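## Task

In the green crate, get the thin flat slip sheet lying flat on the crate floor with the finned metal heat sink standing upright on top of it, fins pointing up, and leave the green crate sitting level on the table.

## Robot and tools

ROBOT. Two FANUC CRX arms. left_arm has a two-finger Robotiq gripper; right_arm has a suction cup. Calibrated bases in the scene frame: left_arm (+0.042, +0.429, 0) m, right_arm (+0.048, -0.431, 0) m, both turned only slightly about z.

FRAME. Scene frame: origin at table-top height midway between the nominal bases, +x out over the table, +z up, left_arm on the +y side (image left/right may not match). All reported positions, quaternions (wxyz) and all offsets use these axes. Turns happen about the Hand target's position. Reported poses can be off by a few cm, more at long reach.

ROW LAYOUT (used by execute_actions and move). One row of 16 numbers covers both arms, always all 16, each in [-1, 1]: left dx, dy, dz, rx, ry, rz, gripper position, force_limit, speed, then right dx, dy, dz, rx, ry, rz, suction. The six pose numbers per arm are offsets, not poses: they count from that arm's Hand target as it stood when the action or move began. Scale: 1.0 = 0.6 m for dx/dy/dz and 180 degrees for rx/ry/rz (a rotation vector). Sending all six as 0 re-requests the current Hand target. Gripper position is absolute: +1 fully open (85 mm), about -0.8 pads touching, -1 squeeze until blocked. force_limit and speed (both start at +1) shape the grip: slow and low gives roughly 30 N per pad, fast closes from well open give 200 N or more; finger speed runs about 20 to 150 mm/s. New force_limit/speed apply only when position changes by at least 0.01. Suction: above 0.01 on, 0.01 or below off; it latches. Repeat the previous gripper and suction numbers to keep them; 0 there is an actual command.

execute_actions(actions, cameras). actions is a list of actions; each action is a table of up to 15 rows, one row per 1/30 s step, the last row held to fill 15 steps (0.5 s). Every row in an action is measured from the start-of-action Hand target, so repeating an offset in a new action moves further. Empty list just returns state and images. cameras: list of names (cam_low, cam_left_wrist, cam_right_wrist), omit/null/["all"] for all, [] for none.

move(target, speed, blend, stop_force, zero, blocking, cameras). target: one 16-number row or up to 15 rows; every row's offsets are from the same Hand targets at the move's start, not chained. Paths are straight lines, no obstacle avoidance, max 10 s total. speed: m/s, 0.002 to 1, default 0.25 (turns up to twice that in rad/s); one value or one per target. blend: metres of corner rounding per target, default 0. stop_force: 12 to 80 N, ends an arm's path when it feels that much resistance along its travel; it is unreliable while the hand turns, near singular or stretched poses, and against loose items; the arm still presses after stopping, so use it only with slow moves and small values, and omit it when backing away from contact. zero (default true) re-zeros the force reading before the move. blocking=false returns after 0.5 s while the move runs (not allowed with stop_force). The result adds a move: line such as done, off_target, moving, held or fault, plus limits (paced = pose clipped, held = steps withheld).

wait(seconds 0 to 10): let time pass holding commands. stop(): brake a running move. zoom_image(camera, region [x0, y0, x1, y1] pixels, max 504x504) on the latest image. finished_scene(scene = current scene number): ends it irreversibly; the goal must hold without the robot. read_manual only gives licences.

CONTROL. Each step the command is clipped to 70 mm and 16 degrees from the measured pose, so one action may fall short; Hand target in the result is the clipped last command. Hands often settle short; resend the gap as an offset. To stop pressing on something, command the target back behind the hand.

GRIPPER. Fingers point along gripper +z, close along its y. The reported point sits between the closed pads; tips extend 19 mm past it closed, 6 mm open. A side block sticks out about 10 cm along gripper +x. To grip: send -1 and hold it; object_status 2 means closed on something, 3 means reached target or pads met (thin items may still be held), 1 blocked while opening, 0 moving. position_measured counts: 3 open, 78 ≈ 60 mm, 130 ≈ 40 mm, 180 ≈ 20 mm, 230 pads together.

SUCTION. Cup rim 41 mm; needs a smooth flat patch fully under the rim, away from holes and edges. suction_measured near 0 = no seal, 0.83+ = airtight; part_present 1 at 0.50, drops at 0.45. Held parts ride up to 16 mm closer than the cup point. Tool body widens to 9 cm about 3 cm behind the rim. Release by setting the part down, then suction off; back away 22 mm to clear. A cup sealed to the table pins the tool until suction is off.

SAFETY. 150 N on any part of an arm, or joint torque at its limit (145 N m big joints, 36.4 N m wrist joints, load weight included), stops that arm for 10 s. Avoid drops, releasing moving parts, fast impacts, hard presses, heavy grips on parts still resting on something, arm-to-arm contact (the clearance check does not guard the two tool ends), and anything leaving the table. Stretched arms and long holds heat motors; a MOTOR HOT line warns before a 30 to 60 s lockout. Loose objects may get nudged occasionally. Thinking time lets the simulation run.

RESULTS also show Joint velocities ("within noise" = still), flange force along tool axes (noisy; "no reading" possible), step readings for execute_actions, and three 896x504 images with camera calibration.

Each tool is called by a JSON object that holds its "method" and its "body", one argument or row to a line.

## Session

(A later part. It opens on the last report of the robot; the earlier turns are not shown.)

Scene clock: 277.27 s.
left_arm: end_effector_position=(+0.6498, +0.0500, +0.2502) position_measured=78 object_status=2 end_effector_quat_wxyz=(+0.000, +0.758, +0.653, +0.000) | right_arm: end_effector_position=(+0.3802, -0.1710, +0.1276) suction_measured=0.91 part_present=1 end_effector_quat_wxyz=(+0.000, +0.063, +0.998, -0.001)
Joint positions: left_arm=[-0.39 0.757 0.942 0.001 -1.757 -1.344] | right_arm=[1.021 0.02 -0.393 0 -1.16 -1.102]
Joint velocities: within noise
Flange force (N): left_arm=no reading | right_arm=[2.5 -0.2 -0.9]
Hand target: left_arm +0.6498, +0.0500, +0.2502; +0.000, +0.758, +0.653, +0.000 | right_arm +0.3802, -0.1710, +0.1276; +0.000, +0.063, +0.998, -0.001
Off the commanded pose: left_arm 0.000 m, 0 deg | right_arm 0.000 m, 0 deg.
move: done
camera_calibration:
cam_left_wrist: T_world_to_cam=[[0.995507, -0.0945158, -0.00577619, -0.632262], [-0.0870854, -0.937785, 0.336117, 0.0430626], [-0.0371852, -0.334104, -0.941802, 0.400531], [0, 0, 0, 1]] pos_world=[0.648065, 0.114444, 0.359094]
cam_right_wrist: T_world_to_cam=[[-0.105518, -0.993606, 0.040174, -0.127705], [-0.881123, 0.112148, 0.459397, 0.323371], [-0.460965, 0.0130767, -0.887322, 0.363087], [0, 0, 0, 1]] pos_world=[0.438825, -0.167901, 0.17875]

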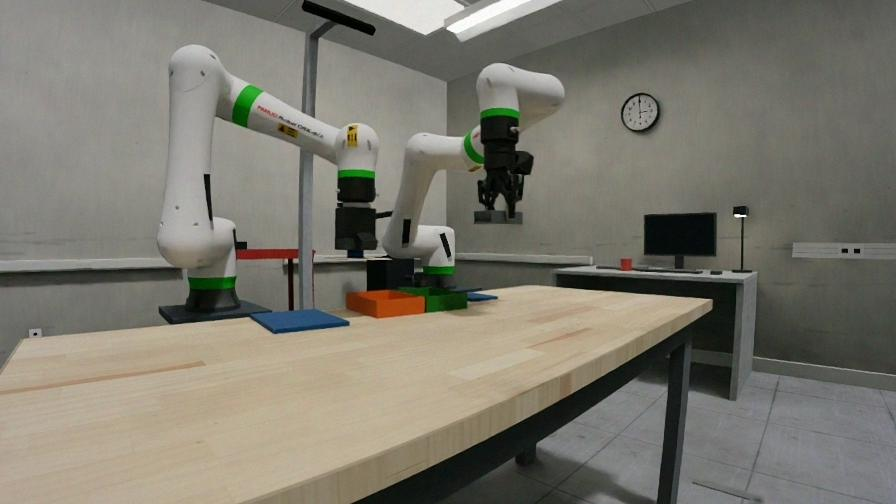

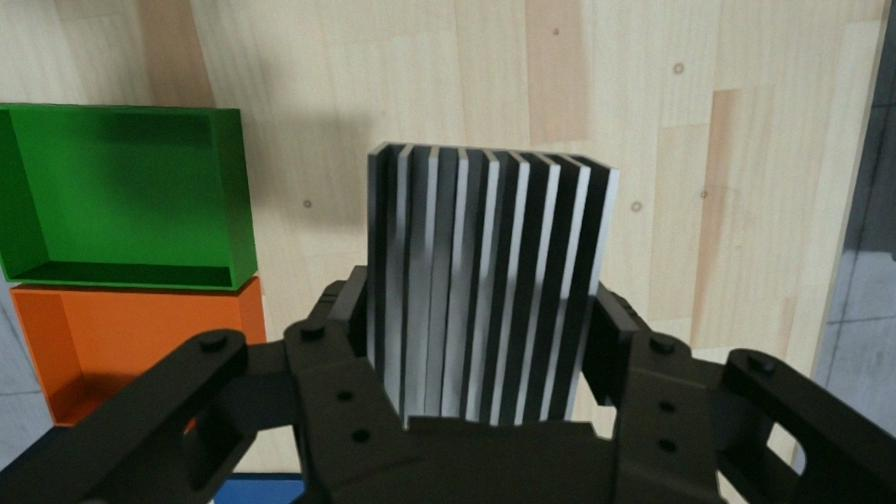

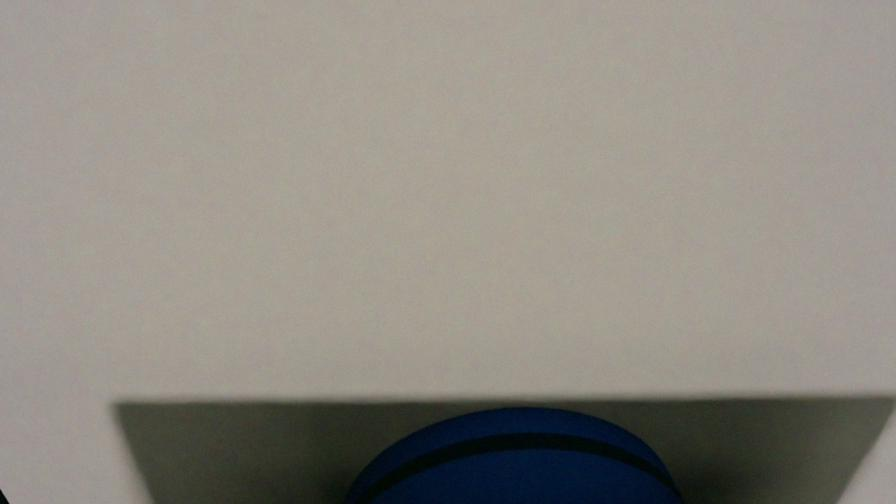

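{"method": "move", "body": {
  "target": [0,0,0,0,0,0,-1,-0.6,-1,0.0137,0.392,-0.05,0,0,0,1],
  "speed": 0.2
}}

{"method": "zoom_image", "body": {
  "camera": "cam_left_wrist",
  "region": [0, 60, 400, 320]
}}

Scene clock: 284.07 s.
left_arm: end_effector_position=(+0.6498, +0.0500, +0.2502) position_measured=78 object_status=2 end_effector_quat_wxyz=(+0.000, +0.758, +0.653, +0.000) | right_arm: end_effector_position=(+0.3855, +0.0082, +0.1048) suction_measured=0.91 part_present=1 end_effector_quat_wxyz=(+0.000, +0.062, +0.998, +0.000)
Joint positions: left_arm=[-0.39 0.757 0.943 0.001 -1.757 -1.344] | right_arm=[1.196 0.356 -0.049 0 -1.165 -1.277]
Joint velocities: within noise
Flange force (N): left_arm=no reading | right_arm=[2.5 -1.6 -2.7]
Hand target: left_arm +0.6498, +0.0500, +0.2502; +0.000, +0.758, +0.653, +0.000 | right_arm +0.3855, +0.0082, +0.1049; +0.000, +0.062, +0.998, +0.000 (not the last commanded pose)
Off the commanded pose: left_arm 0.000 m, 0 deg | right_arm 0.057 m, 0 deg.
move: held (right_arm; a check stopped the path); limits=held
pose unreachable (right arm): on one or more control steps of this call, first in action 0 (counted from 0), this arm could not follow its commanded pose, so it was not sent that pose on those steps. It may still have moved: this result reports where it is.
cause: moving toward the commanded pose would bring a part of the arm too close to another arm (a part of this arm just beyond joint 4 (forearm roll) and a part of the left arm just beyond its joint 2 (shoulder), along the way the arms are being sent, or toward where that arm still pushes).
camera_calibration:
cam_left_wrist: T_world_to_cam=[[0.995507, -0.0945158, -0.00577619, -0.632262], [-0.0870854, -0.937785, 0.336117, 0.0430626], [-0.0371852, -0.334104, -0.941802, 0.400531], [0, 0, 0, 1]] pos_world=[0.648065, 0.114444, 0.359094]
cam_right_wrist: T_world_to_cam=[[-0.105148, -0.99373, 0.038004, 0.0518794], [-0.8819, 0.110839, 0.458221, 0.318751], [-0.459561, 0.0146655, -0.888025, 0.342425], [0, 0, 0, 1]] pos_world=[0.443927, 0.0112021, 0.156052]

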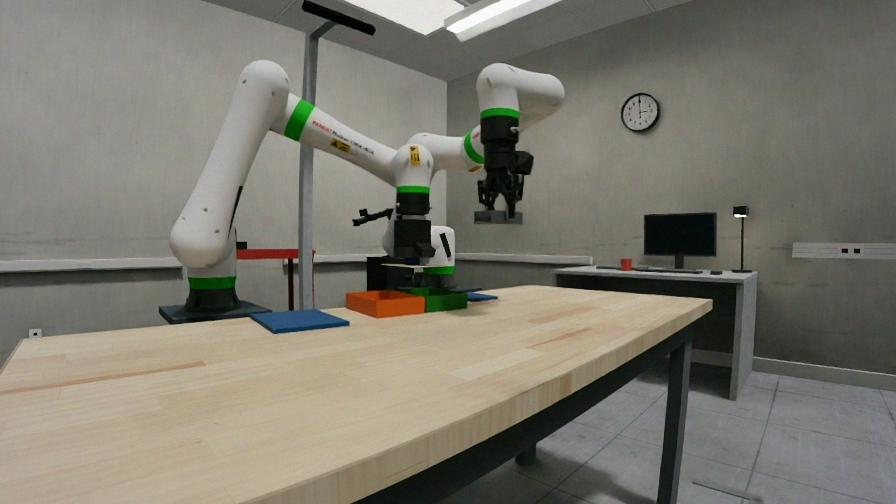

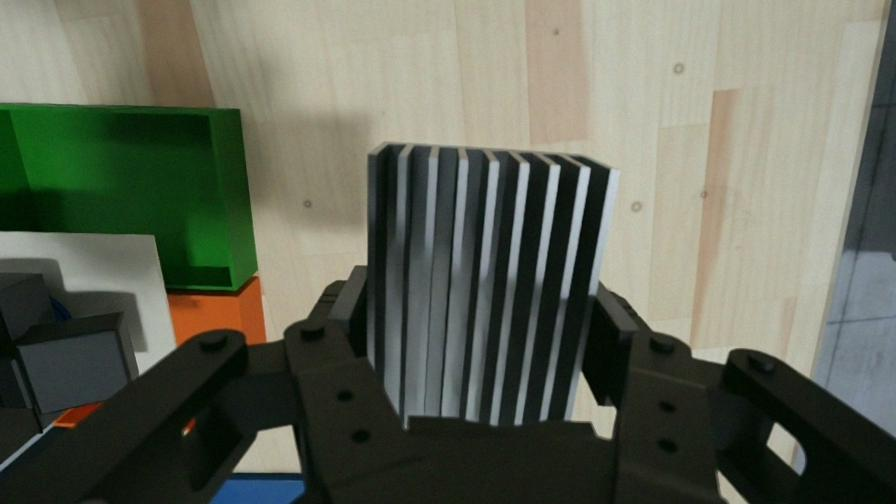

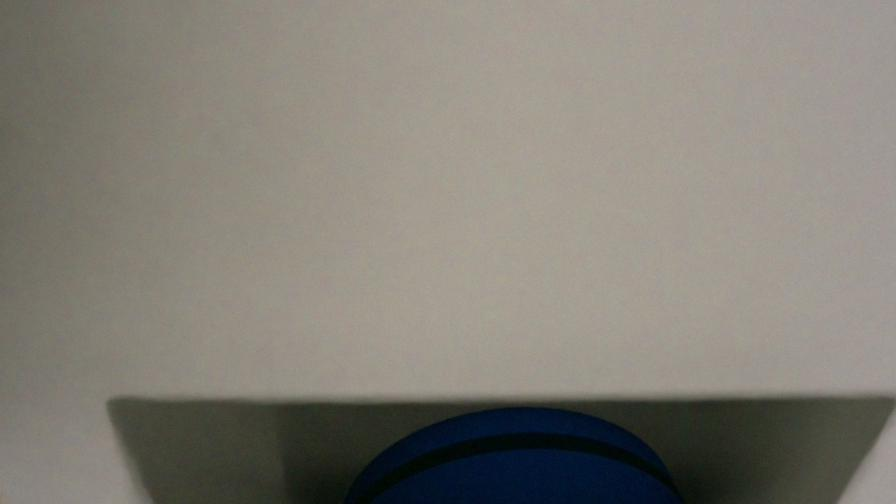

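Scaled by 1.260 from the camera's 896x504 image, which has a finer 1280x720 frame.

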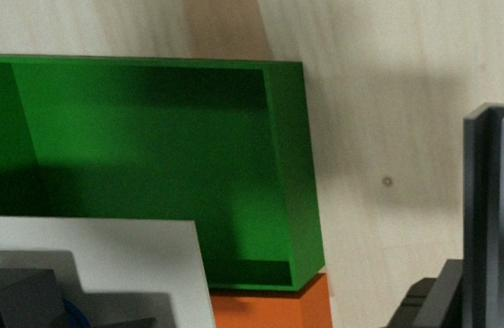

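{"method": "move", "body": {
  "target": [-0.45,0.85,0,0,0,0,-1,-0.6,-1,0,-0.1,0.02,0,0,0,1],
  "speed": 0.25,
  "cameras": ["cam_low"]
}}

Scene clock: 330.13 s.
left_arm: end_effector_position=(+0.3798, +0.5599, +0.2502) position_measured=78 object_status=2 end_effector_quat_wxyz=(+0.000, +0.758, +0.653, +0.000) | right_arm: end_effector_position=(+0.3855, -0.0518, +0.1169) suction_measured=0.91 part_present=1 end_effector_quat_wxyz=(+0.000, +0.062, +0.998, +0.000)
Joint positions: left_arm=[0.722 -0.224 -0.276 0 -1.52 -2.457] | right_arm=[1.146 0.237 -0.174 0 -1.159 -1.227]
Joint velocities: within noise
Flange force (N): left_arm=[-0.8 -2.5 -1.2] | right_arm=[2.4 -1.2 -1.1]
Hand target: left_arm +0.3798, +0.5600, +0.2502; +0.000, +0.758, +0.653, +0.000 | right_arm +0.3855, -0.0518, +0.1169; +0.000, +0.062, +0.998, +0.000
Off the commanded pose: left_arm 0.000 m, 0 deg | right_arm 0.000 m, 0 deg.
move: done
Images, in order (width x height): cam_low 896x504.

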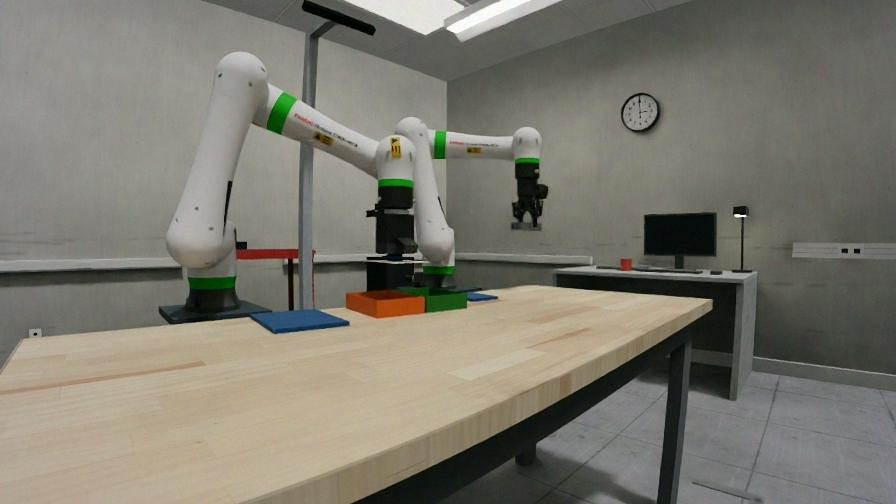

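{"method": "move", "body": {
  "target": [0,0,0,0,0,0,-1,-0.6,-1,0.0075,0.1955,-0.09,0,0,0,1],
  "speed": 0.2,
  "cameras": ["cam_low", "cam_right_wrist"]
}}

{"method": "zoom_image", "body": {
  "camera": "cam_low",
  "region": [330, 230, 490, 330]
}}

Scene clock: 337.60 s.
left_arm: end_effector_position=(+0.3798, +0.5600, +0.2502) position_measured=78 object_status=2 end_effector_quat_wxyz=(+0.000, +0.758, +0.653, +0.000) | right_arm: end_effector_position=(+0.3900, +0.0655, +0.0629) suction_measured=0.91 part_present=1 end_effector_quat_wxyz=(+0.000, +0.062, +0.998, +0.000)
Joint positions: left_arm=[0.722 -0.224 -0.276 0 -1.52 -2.457] | right_arm=[1.229 0.51 0.066 0 -1.125 -1.31]
Joint velocities: within noise
Flange force (N): left_arm=[-0.4 -2.6 -1.4] | right_arm=[3.3 -3.4 -1.5]
Hand target: left_arm +0.3798, +0.5600, +0.2502; +0.000, +0.758, +0.653, +0.000 | right_arm +0.3900, +0.0655, +0.0629; +0.000, +0.062, +0.998, +0.000
Off the commanded pose: left_arm 0.000 m, 0 deg | right_arm 0.000 m, 0 deg.
move: done
camera_calibration:
cam_right_wrist: T_world_to_cam=[[-0.105193, -0.993729, 0.0379153, 0.11082], [-0.881895, 0.110839, 0.458231, 0.335622], [-0.45956, 0.0147655, -0.888024, 0.30635], [0, 0, 0, 1]] pos_world=[0.448427, 0.0684022, 0.114052]
Images, in order (width x height): cam_low 896x504, cam_right_wrist 896x504.

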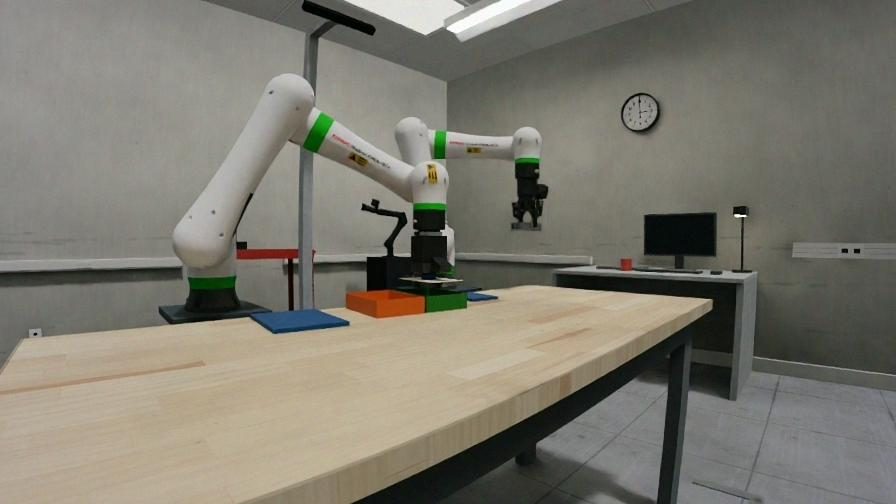

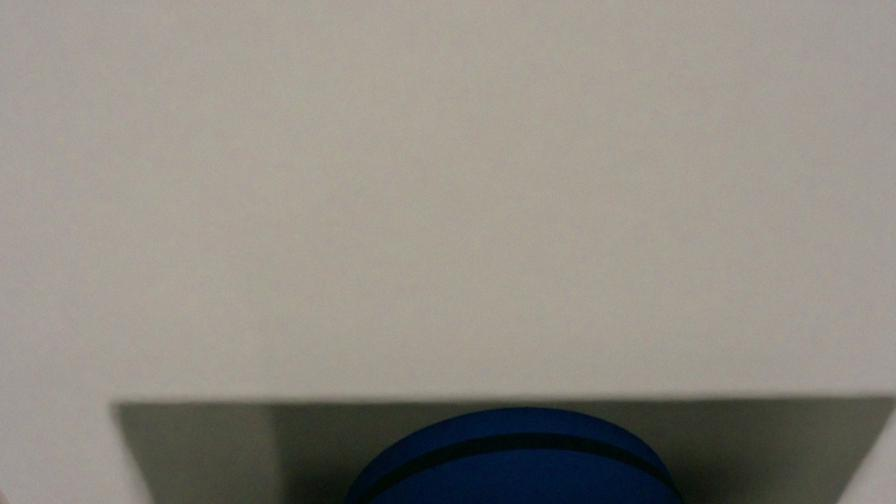

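Scaled by 3.150 from the camera's 896x504 image, which has a finer 1280x720 frame.

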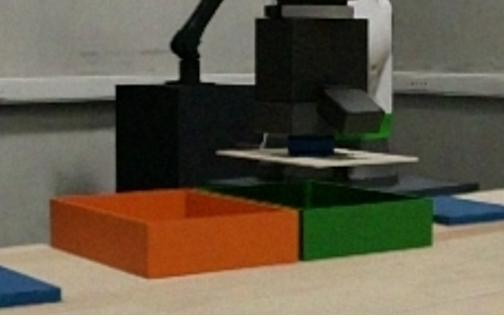

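{"method": "zoom_image", "body": {
  "camera": "cam_low",
  "region": [385, 265, 475, 320]
}}

Scaled by 5.600 from the camera's 896x504 image, which has a finer 1280x720 frame.

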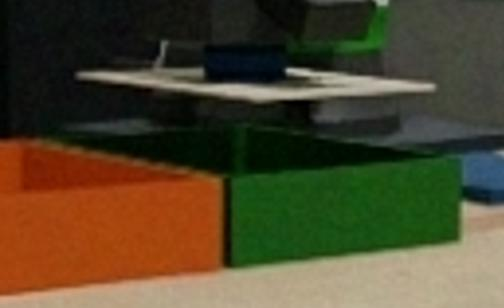

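{"method": "move", "body": {
  "target": [0,0,0,0,0,0,-1,-0.6,-1,-0.0133,-0.0058,-0.01,0,0,0,1],
  "speed": 0.1,
  "cameras": ["cam_low"]
}}

{"method": "zoom_image", "body": {
  "camera": "cam_low",
  "region": [385, 265, 475, 320]
}}

Scene clock: 383.80 s.
left_arm: end_effector_position=(+0.3798, +0.5600, +0.2502) position_measured=78 object_status=2 end_effector_quat_wxyz=(+0.000, +0.758, +0.653, +0.000) | right_arm: end_effector_position=(+0.3820, +0.0620, +0.0569) suction_measured=0.91 part_present=1 end_effector_quat_wxyz=(+0.000, +0.062, +0.998, +0.000)
Joint positions: left_arm=[0.722 -0.224 -0.276 0 -1.52 -2.457] | right_arm=[1.239 0.5 0.035 0 -1.105 -1.32]
Joint velocities: within noise
Flange force (N): left_arm=[-0.2 -2.3 -1.5] | right_arm=[1.5 -0.7 -2.3]
Hand target: left_arm +0.3798, +0.5600, +0.2502; +0.000, +0.758, +0.653, +0.000 | right_arm +0.3820, +0.0620, +0.0569; +0.000, +0.062, +0.998, +0.000
Off the commanded pose: left_arm 0.000 m, 0 deg | right_arm 0.000 m, 0 deg.
move: done
Images, in order (width x height): cam_low 896x504.

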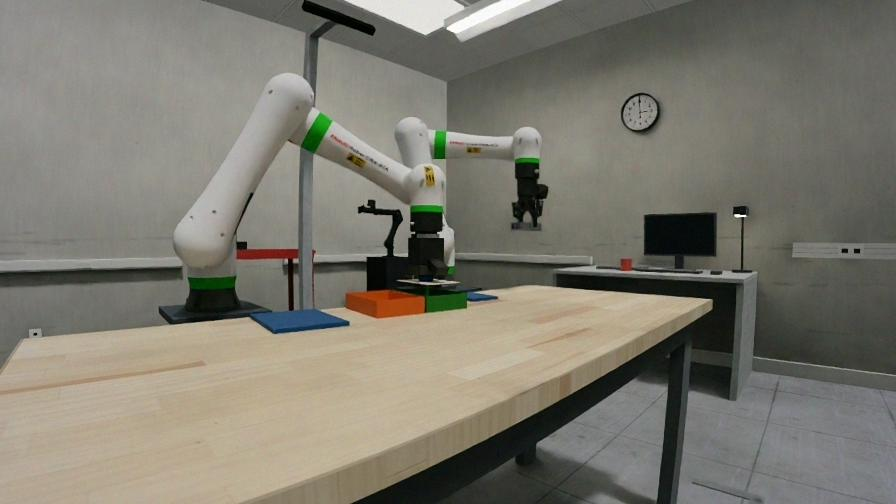

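Scaled by 5.600 from the camera's 896x504 image, which has a finer 1280x720 frame.

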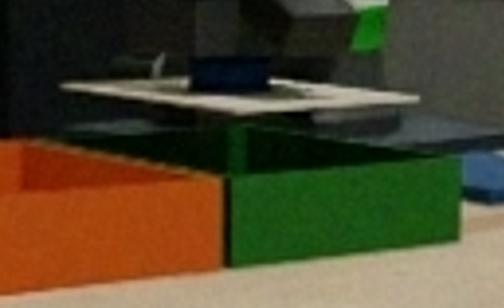

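{"method": "move", "body": {
  "target": [0,0,0,0,0,0,-1,-0.6,-1,0,0,-0.13,0,0,0,1],
  "speed": 0.025,
  "stop_force": 12,
  "cameras": ["cam_low","cam_right_wrist"]
}}

{"method": "zoom_image", "body": {
  "camera": "cam_low",
  "region": [385, 265, 475, 320]
}}

Scene clock: 396.43 s.
left_arm: end_effector_position=(+0.3798, +0.5600, +0.2502) position_measured=78 object_status=2 end_effector_quat_wxyz=(+0.000, +0.758, +0.653, +0.000) | right_arm: end_effector_position=(+0.3821, +0.0621, -0.0115) suction_measured=0.91 part_present=1 end_effector_quat_wxyz=(+0.000, +0.062, +0.998, +0.001)
Joint positions: left_arm=[0.722 -0.224 -0.276 0 -1.52 -2.457] | right_arm=[1.239 0.585 -0.017 0 -0.968 -1.32]
Joint velocities: within noise
Flange force (N): left_arm=[-0.2 -2.6 -1.5] | right_arm=[7.2 -7.3 -38.2]
Hand target: left_arm +0.3798, +0.5600, +0.2502; +0.000, +0.758, +0.653, +0.000 | right_arm +0.3820, +0.0621, -0.0115; +0.000, +0.062, +0.998, +0.001 (not the last commanded pose)
Off the commanded pose: left_arm 0.000 m, 0 deg | right_arm 0.010 m, 0 deg.
move: contact (right_arm)
camera_calibration:
cam_right_wrist: T_world_to_cam=[[-0.105114, -0.993748, 0.0376278, 0.109505], [-0.881988, 0.110638, 0.4581, 0.363126], [-0.459399, 0.0149655, -0.888104, 0.236708], [0, 0, 0, 1]] pos_world=[0.440527, 0.0651027, 0.0397525]
Images, in order (width x height): cam_low 896x504, cam_right_wrist 896x504.

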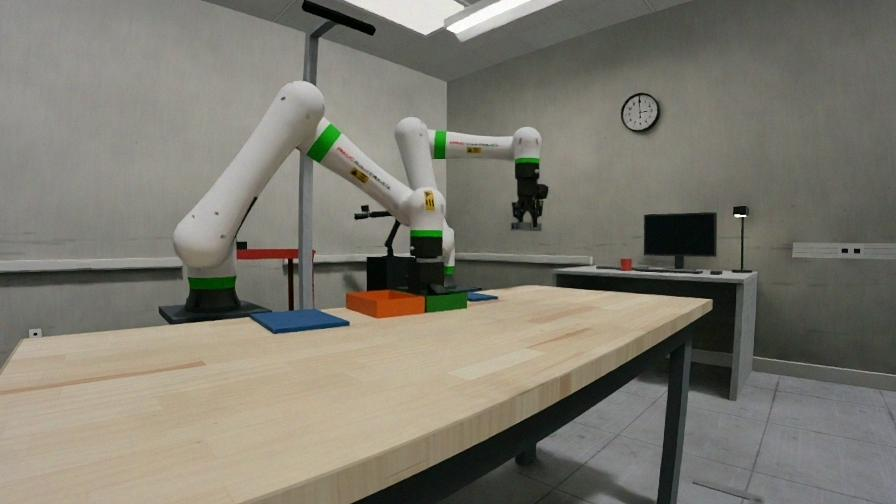

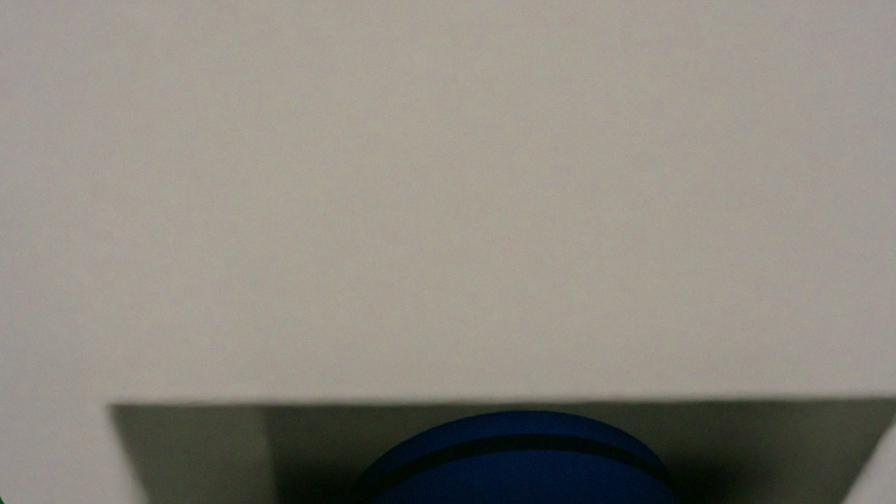

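Scaled by 5.600 from the camera's 896x504 image, which has a finer 1280x720 frame.

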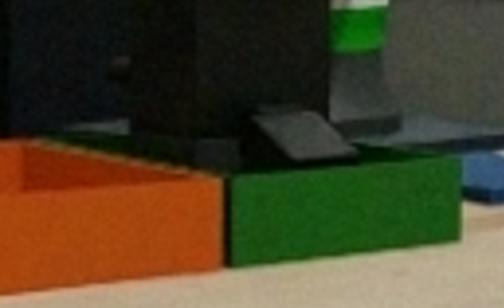

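{"method": "move", "body": {
  "target": [0,0,0,0,0,0,-1,-0.6,-1,0,0,0.003,0,0,0,0],
  "cameras": []
}}

{"method": "wait", "body": {
  "seconds": 0.5,
  "cameras": []
}}

{"method": "move", "body": {
  "target": [
    [0,0,0,0,0,0,-1,-0.6,-1,0,0,0.06,0,0,0,0],
    [0,0,0,0,0,0,-1,-0.6,-1,0,0,0.25,0,0,0,0]
  ],
  "speed": [0.05,0.25],
  "blend": [0.02,0]
}}

Scene clock: 405.87 s.
left_arm: end_effector_position=(+0.3798, +0.5600, +0.2502) position_measured=78 object_status=2 end_effector_quat_wxyz=(+0.000, +0.758, +0.653, +0.000) | right_arm: end_effector_position=(+0.3820, +0.0621, -0.0098) suction_measured=0.01 part_present=0 end_effector_quat_wxyz=(+0.000, +0.062, +0.998, +0.001)
Joint positions: left_arm=[0.722 -0.224 -0.276 0 -1.52 -2.457] | right_arm=[1.239 0.583 -0.016 0 -0.971 -1.32]
Joint velocities: within noise
Flange force (N): left_arm=[-0.3 -2.5 -1.4] | right_arm=[2.4 -1.7 -19.1]
Hand target: left_arm +0.3798, +0.5600, +0.2502; +0.000, +0.758, +0.653, +0.000 | right_arm +0.3820, +0.0621, -0.0097; +0.000, +0.062, +0.998, +0.001
Off the commanded pose: left_arm 0.000 m, 0 deg | right_arm 0.000 m, 0 deg.
move: done
No camera images: "cameras" was empty.

Scene clock: 406.37 s.
left_arm: end_effector_position=(+0.3798, +0.5600, +0.2502) position_measured=78 object_status=2 end_effector_quat_wxyz=(+0.000, +0.758, +0.653, +0.000) | right_arm: end_effector_position=(+0.3820, +0.0621, -0.0097) suction_measured=0.01 part_present=0 end_effector_quat_wxyz=(+0.000, +0.062, +0.998, +0.001)
Joint positions: left_arm=[0.722 -0.224 -0.276 0 -1.52 -2.457] | right_arm=[1.239 0.583 -0.016 0 -0.971 -1.32]
Joint velocities: within noise
Flange force (N): left_arm=[-0.3 -2.3 -1.2] | right_arm=[3.3 -2.5 -19.9]
Hand target: left_arm +0.3798, +0.5600, +0.2502; +0.000, +0.758, +0.653, +0.000 | right_arm +0.3820, +0.0621, -0.0097; +0.000, +0.062, +0.998, +0.001
Off the commanded pose: left_arm 0.000 m, 0 deg | right_arm 0.000 m, 0 deg.
wait: 0.50 s; at rest by 0.17 s
No camera images: "cameras" was empty.

Scene clock: 408.03 s.
left_arm: end_effector_position=(+0.3798, +0.5600, +0.2502) position_measured=78 object_status=2 end_effector_quat_wxyz=(+0.000, +0.758, +0.653, +0.000) | right_arm: end_effector_position=(+0.3820, +0.0621, +0.1402) suction_measured=0.01 part_present=0 end_effector_quat_wxyz=(+0.000, +0.062, +0.998, +0.001)
Joint positions: left_arm=[0.722 -0.224 -0.276 0 -1.52 -2.457] | right_arm=[1.239 0.425 0.134 0 -1.279 -1.32]
Joint velocities: within noise
Flange force (N): left_arm=[-0.3 -2.6 -1.3] | right_arm=[1.8 -1.5 -1.8]
Hand target: left_arm +0.3798, +0.5600, +0.2502; +0.000, +0.758, +0.653, +0.000 | right_arm +0.3820, +0.0621, +0.1403; +0.000, +0.062, +0.998, +0.001
Off the commanded pose: left_arm 0.000 m, 0 deg | right_arm 0.000 m, 0 deg.
move: done; blend cut to 0.018 m at target 1
camera_calibration:
cam_left_wrist: T_world_to_cam=[[0.995507, -0.0945158, -0.00577619, -0.315272], [-0.0870854, -0.937785, 0.336117, 0.49782], [-0.0371852, -0.334104, -0.941802, 0.560884], [0, 0, 0, 1]] pos_world=[0.378065, 0.624444, 0.359094]
cam_right_wrist: T_world_to_cam=[[-0.105106, -0.993749, 0.0376358, 0.103792], [-0.881948, 0.110633, 0.458179, 0.2936], [-0.459478, 0.0149645, -0.888063, 0.37146], [0, 0, 0, 1]] pos_world=[0.440527, 0.0651027, 0.191452]

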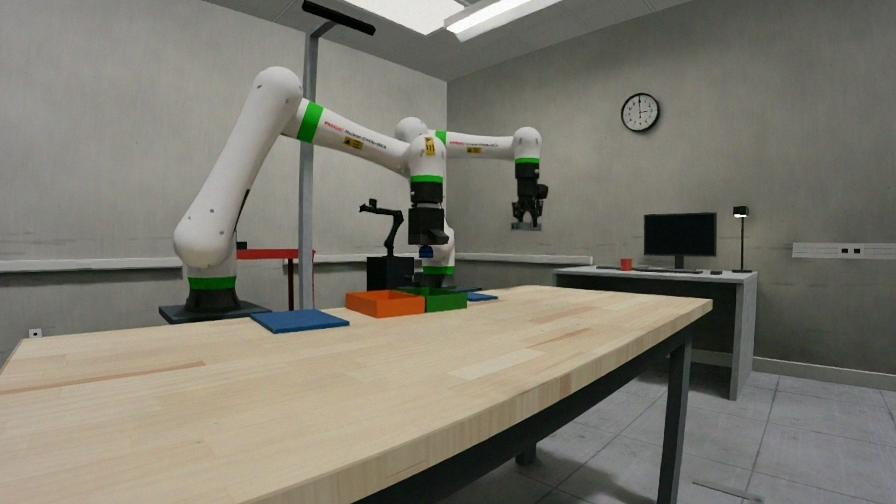

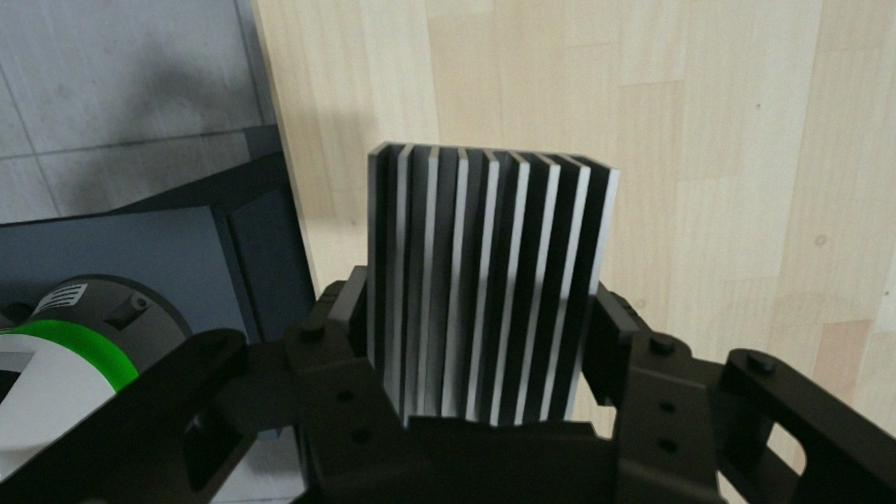

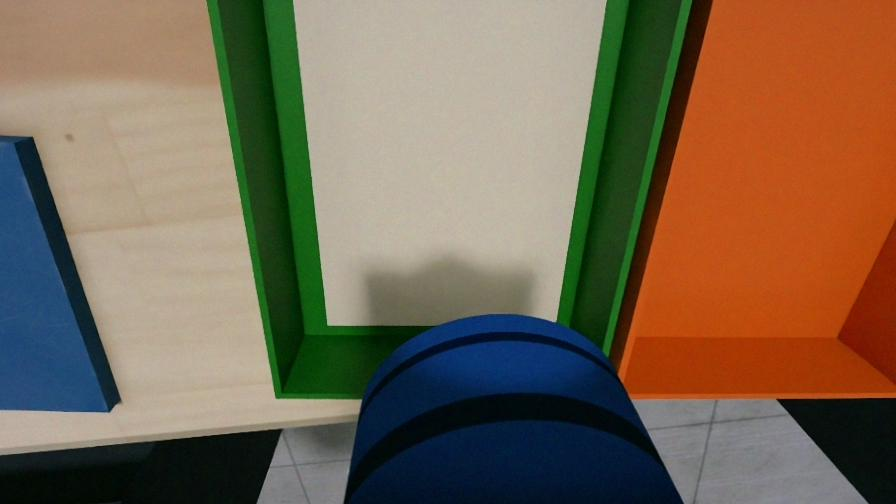

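{"method": "move", "body": {
  "target": [
    [0.005,-0.3,0,0,0,0,-1,-0.6,-1,0,-0.45,0.1,0,0,0,0],
    [0.0178,-0.828,-0.1,0,0,0,-1,-0.6,-1,0,-0.47,0.1,0,0,0,0],
    [0.0178,-0.828,-0.27,0,0,0,-1,-0.6,-1,0,-0.47,0.1,0,0,0,0]
  ],
  "speed": [0.25,0.25,0.15],
  "blend": [0.04,0.03,0]
}}

Scene clock: 423.53 s.
left_arm: end_effector_position=(+0.3905, +0.0632, +0.0882) position_measured=78 object_status=2 end_effector_quat_wxyz=(+0.000, +0.757, +0.653, +0.000) | right_arm: end_effector_position=(+0.3820, -0.2199, +0.2003) suction_measured=0.01 part_present=0 end_effector_quat_wxyz=(+0.000, +0.062, +0.998, +0.001)
Joint positions: left_arm=[-0.565 0.243 -0.196 0.001 -1.133 -1.17] | right_arm=[0.942 -0.112 -0.34 0 -1.342 -1.023]
Joint velocities: within noise
Flange force (N): left_arm=[2.5 -2.0 -1.5] | right_arm=[2.3 -0.1 -0.9]
Hand target: left_arm +0.3905, +0.0632, +0.0882; +0.000, +0.758, +0.653, +0.000 | right_arm +0.3820, -0.2199, +0.2003; +0.000, +0.062, +0.998, +0.001
Off the commanded pose: left_arm 0.000 m, 0 deg | right_arm 0.000 m, 0 deg.
move: done
camera_calibration:
cam_left_wrist: T_world_to_cam=[[0.995507, -0.0945158, -0.00577619, -0.373715], [-0.0870854, -0.937785, 0.336117, 0.0872689], [-0.0371852, -0.334104, -0.941802, 0.242817], [0, 0, 0, 1]] pos_world=[0.388665, 0.127644, 0.197194]
cam_right_wrist: T_world_to_cam=[[-0.105106, -0.993749, 0.0376358, -0.178703], [-0.881948, 0.110633, 0.458179, 0.297308], [-0.459478, 0.0149645, -0.888063, 0.428964], [0, 0, 0, 1]] pos_world=[0.440527, -0.216897, 0.251452]

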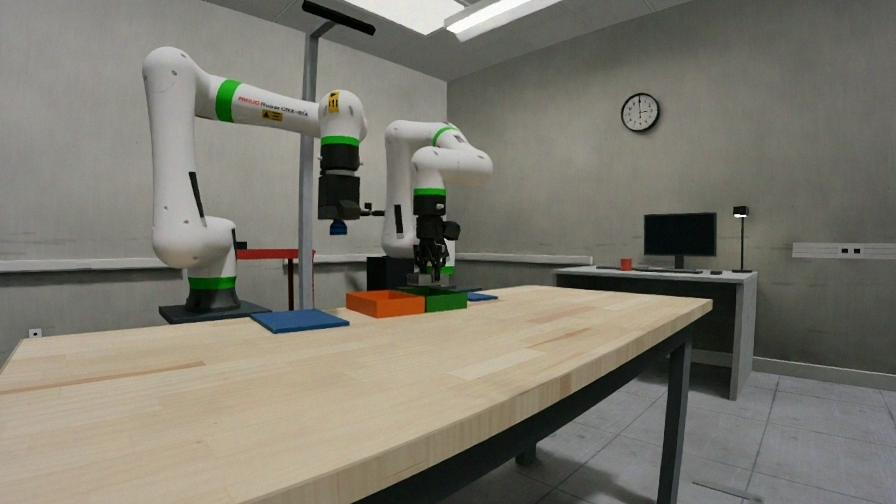

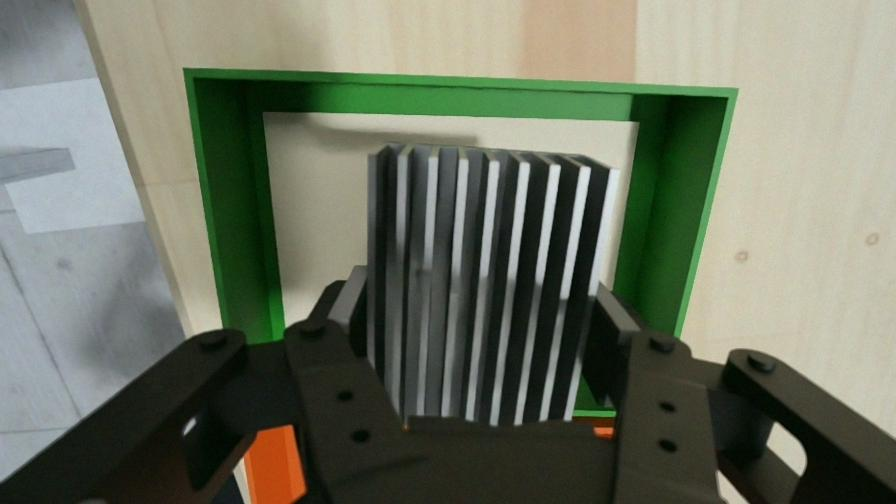

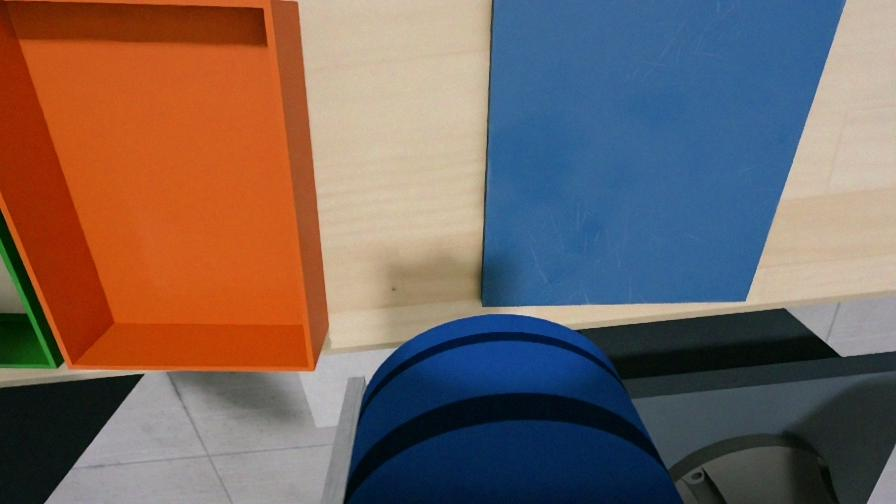

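{"method": "move", "body": {
  "target": [-0.01,0.002,-0.12,0,0,0,-1,-0.6,-1,0,0,0,0,0,0,0],
  "speed": 0.025,
  "stop_force": 12
}}

Scene clock: 439.70 s.
left_arm: end_effector_position=(+0.3856, +0.0640, +0.0284) position_measured=78 object_status=2 end_effector_quat_wxyz=(+0.000, +0.757, +0.653, +0.000) | right_arm: end_effector_position=(+0.3820, -0.2199, +0.2003) suction_measured=0.01 part_present=0 end_effector_quat_wxyz=(+0.000, +0.062, +0.998, +0.001)
Joint positions: left_arm=[-0.568 0.306 -0.273 0.001 -0.992 -1.167] | right_arm=[0.942 -0.112 -0.34 0 -1.342 -1.023]
Joint velocities: within noise
Flange force (N): left_arm=[3.0 -1.8 -25.0] | right_arm=[2.8 0.3 -0.6]
Hand target: left_arm +0.3856, +0.0640, +0.0284; +0.000, +0.757, +0.653, +0.000 (not the last commanded pose) | right_arm +0.3820, -0.2199, +0.2003; +0.000, +0.062, +0.998, +0.001
Off the commanded pose: left_arm 0.012 m, 0 deg | right_arm 0.000 m, 0 deg.
move: contact (left_arm)
camera_calibration:
cam_left_wrist: T_world_to_cam=[[0.995523, -0.0943538, -0.00558398, -0.369152], [-0.0869813, -0.937651, 0.336518, 0.107706], [-0.0369876, -0.334526, -0.94166, 0.186479], [0, 0, 0, 1]] pos_world=[0.383765, 0.128542, 0.137293]
cam_right_wrist: T_world_to_cam=[[-0.105106, -0.993749, 0.0376358, -0.178703], [-0.881948, 0.110633, 0.458179, 0.297308], [-0.459478, 0.0149645, -0.888063, 0.428964], [0, 0, 0, 1]] pos_world=[0.440527, -0.216897, 0.251452]

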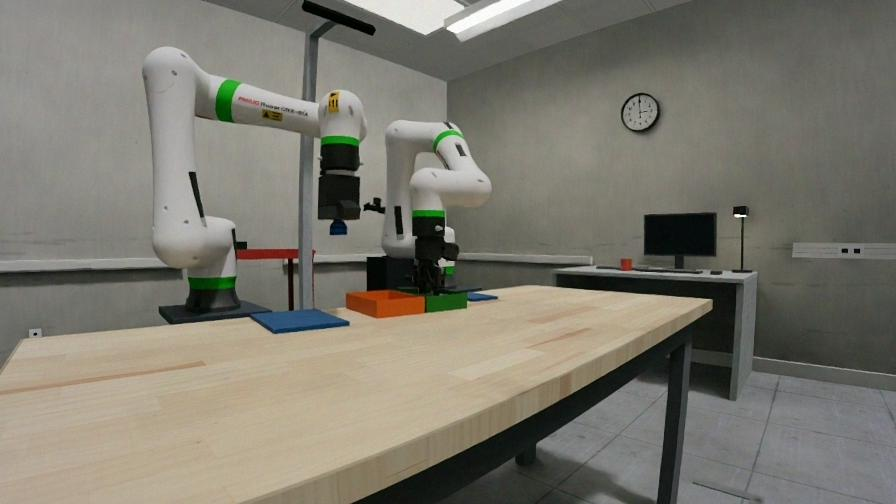

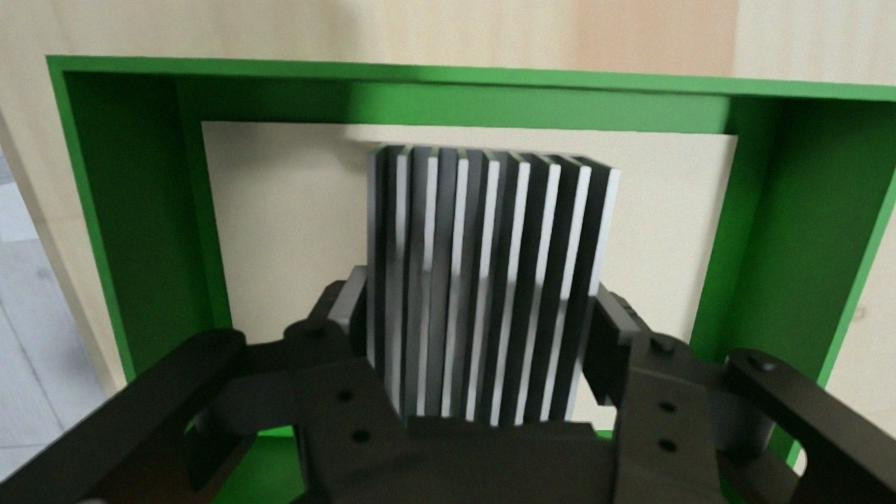

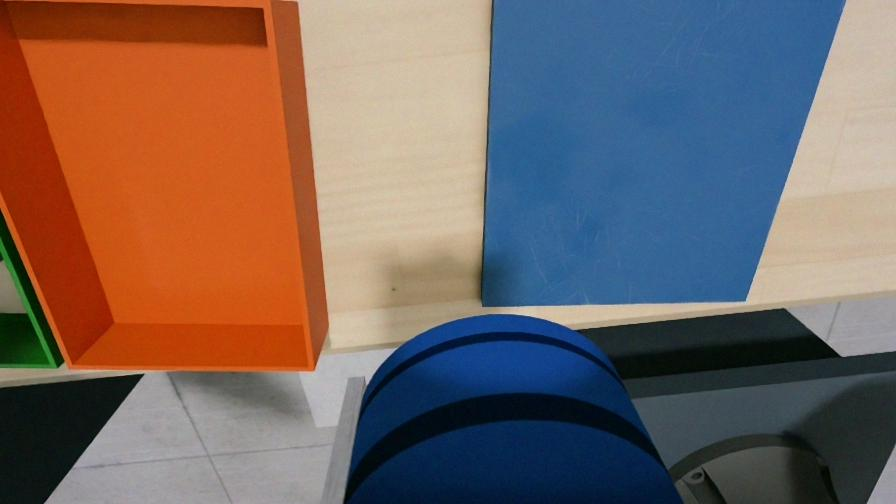

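{"method": "move", "body": {
  "target": [
    [0,0,0,0,0,0,0.8,-0.6,-1,0,0,0,0,0,0,0],
    [0,0,0.1,0,0,0,0.8,-0.6,-1,0,0,0,0,0,0,0],
    [0,0.3,0.3,0,0,0,0.8,-0.6,-1,0,0,0,0,0,0,0]
  ],
  "speed": [0.05,0.06,0.25],
  "blend": [0,0.02,0]
}}

Scene clock: 450.13 s.
left_arm: end_effector_position=(+0.3856, +0.2440, +0.2084) position_measured=28 object_status=3 end_effector_quat_wxyz=(+0.000, +0.757, +0.653, +0.000) | right_arm: end_effector_position=(+0.3820, -0.2199, +0.2003) suction_measured=0.01 part_present=0 end_effector_quat_wxyz=(+0.000, +0.062, +0.998, +0.001)
Joint positions: left_arm=[-0.169 -0.139 -0.303 0.001 -1.407 -1.566] | right_arm=[0.942 -0.112 -0.34 0 -1.342 -1.023]
Joint velocities: within noise
Flange force (N): left_arm=[3.8 -1.3 -3.3] | right_arm=[3.4 0.2 -0.4]
Hand target: left_arm +0.3856, +0.2440, +0.2084; +0.000, +0.757, +0.653, +0.000 | right_arm +0.3820, -0.2199, +0.2003; +0.000, +0.062, +0.998, +0.001
Off the commanded pose: left_arm 0.000 m, 0 deg | right_arm 0.000 m, 0 deg.
move: done
camera_calibration:
cam_left_wrist: T_world_to_cam=[[0.995523, -0.0943538, -0.00558398, -0.351163], [-0.0869813, -0.937651, 0.336518, 0.21591], [-0.0369876, -0.334526, -0.94166, 0.416192], [0, 0, 0, 1]] pos_world=[0.383765, 0.308542, 0.317293]
cam_right_wrist: T_world_to_cam=[[-0.105106, -0.993749, 0.0376358, -0.178703], [-0.881948, 0.110633, 0.458179, 0.297308], [-0.459478, 0.0149645, -0.888063, 0.428964], [0, 0, 0, 1]] pos_world=[0.440527, -0.216897, 0.251452]

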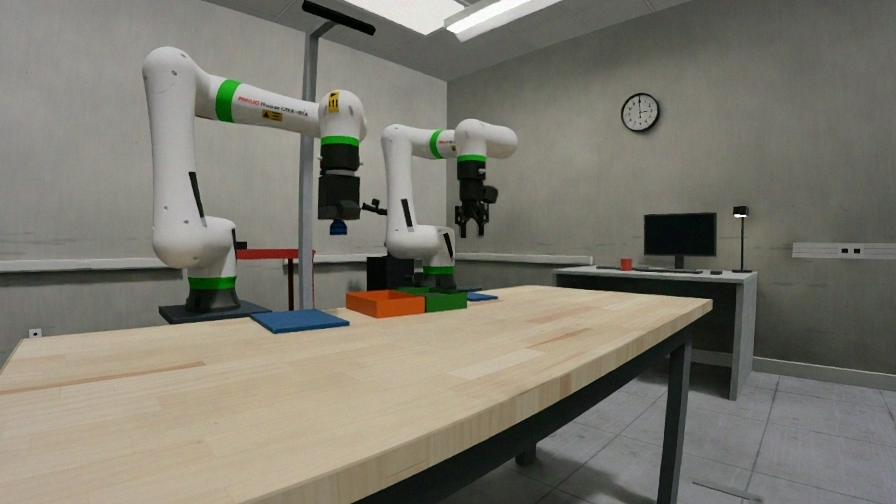

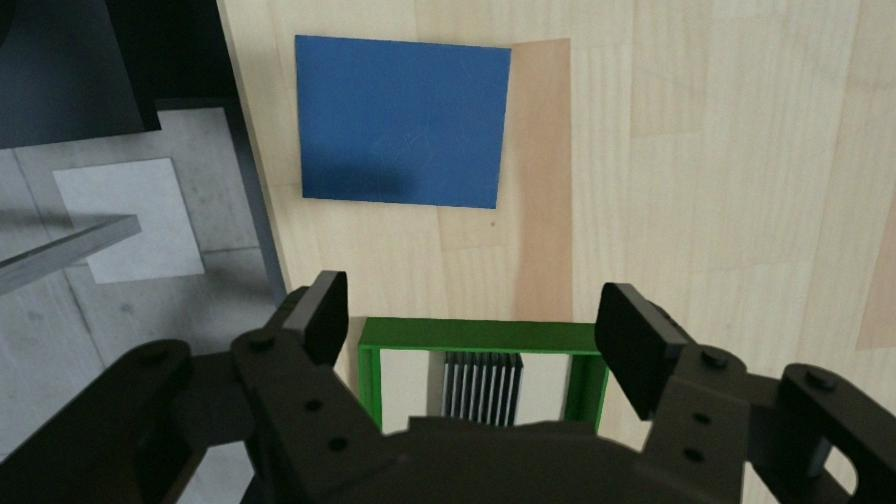

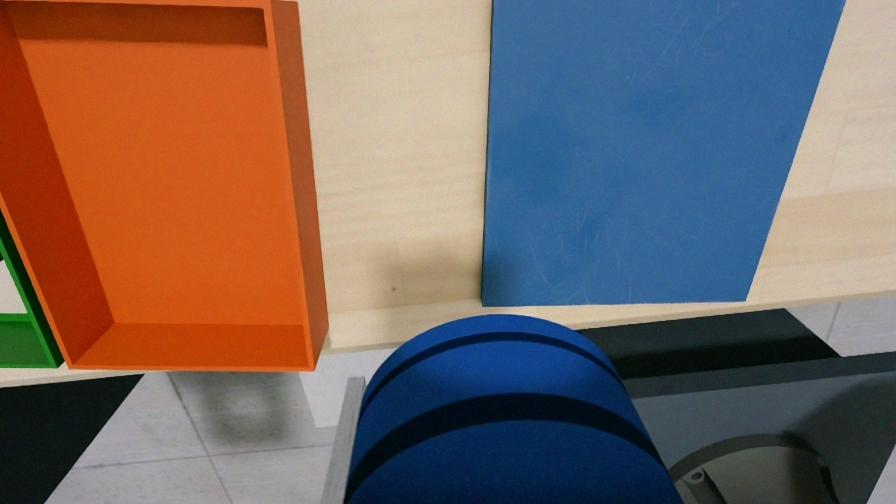

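{"method": "finished_scene", "body": {
  "scene": 1
}}

The scene is finished: the task was done.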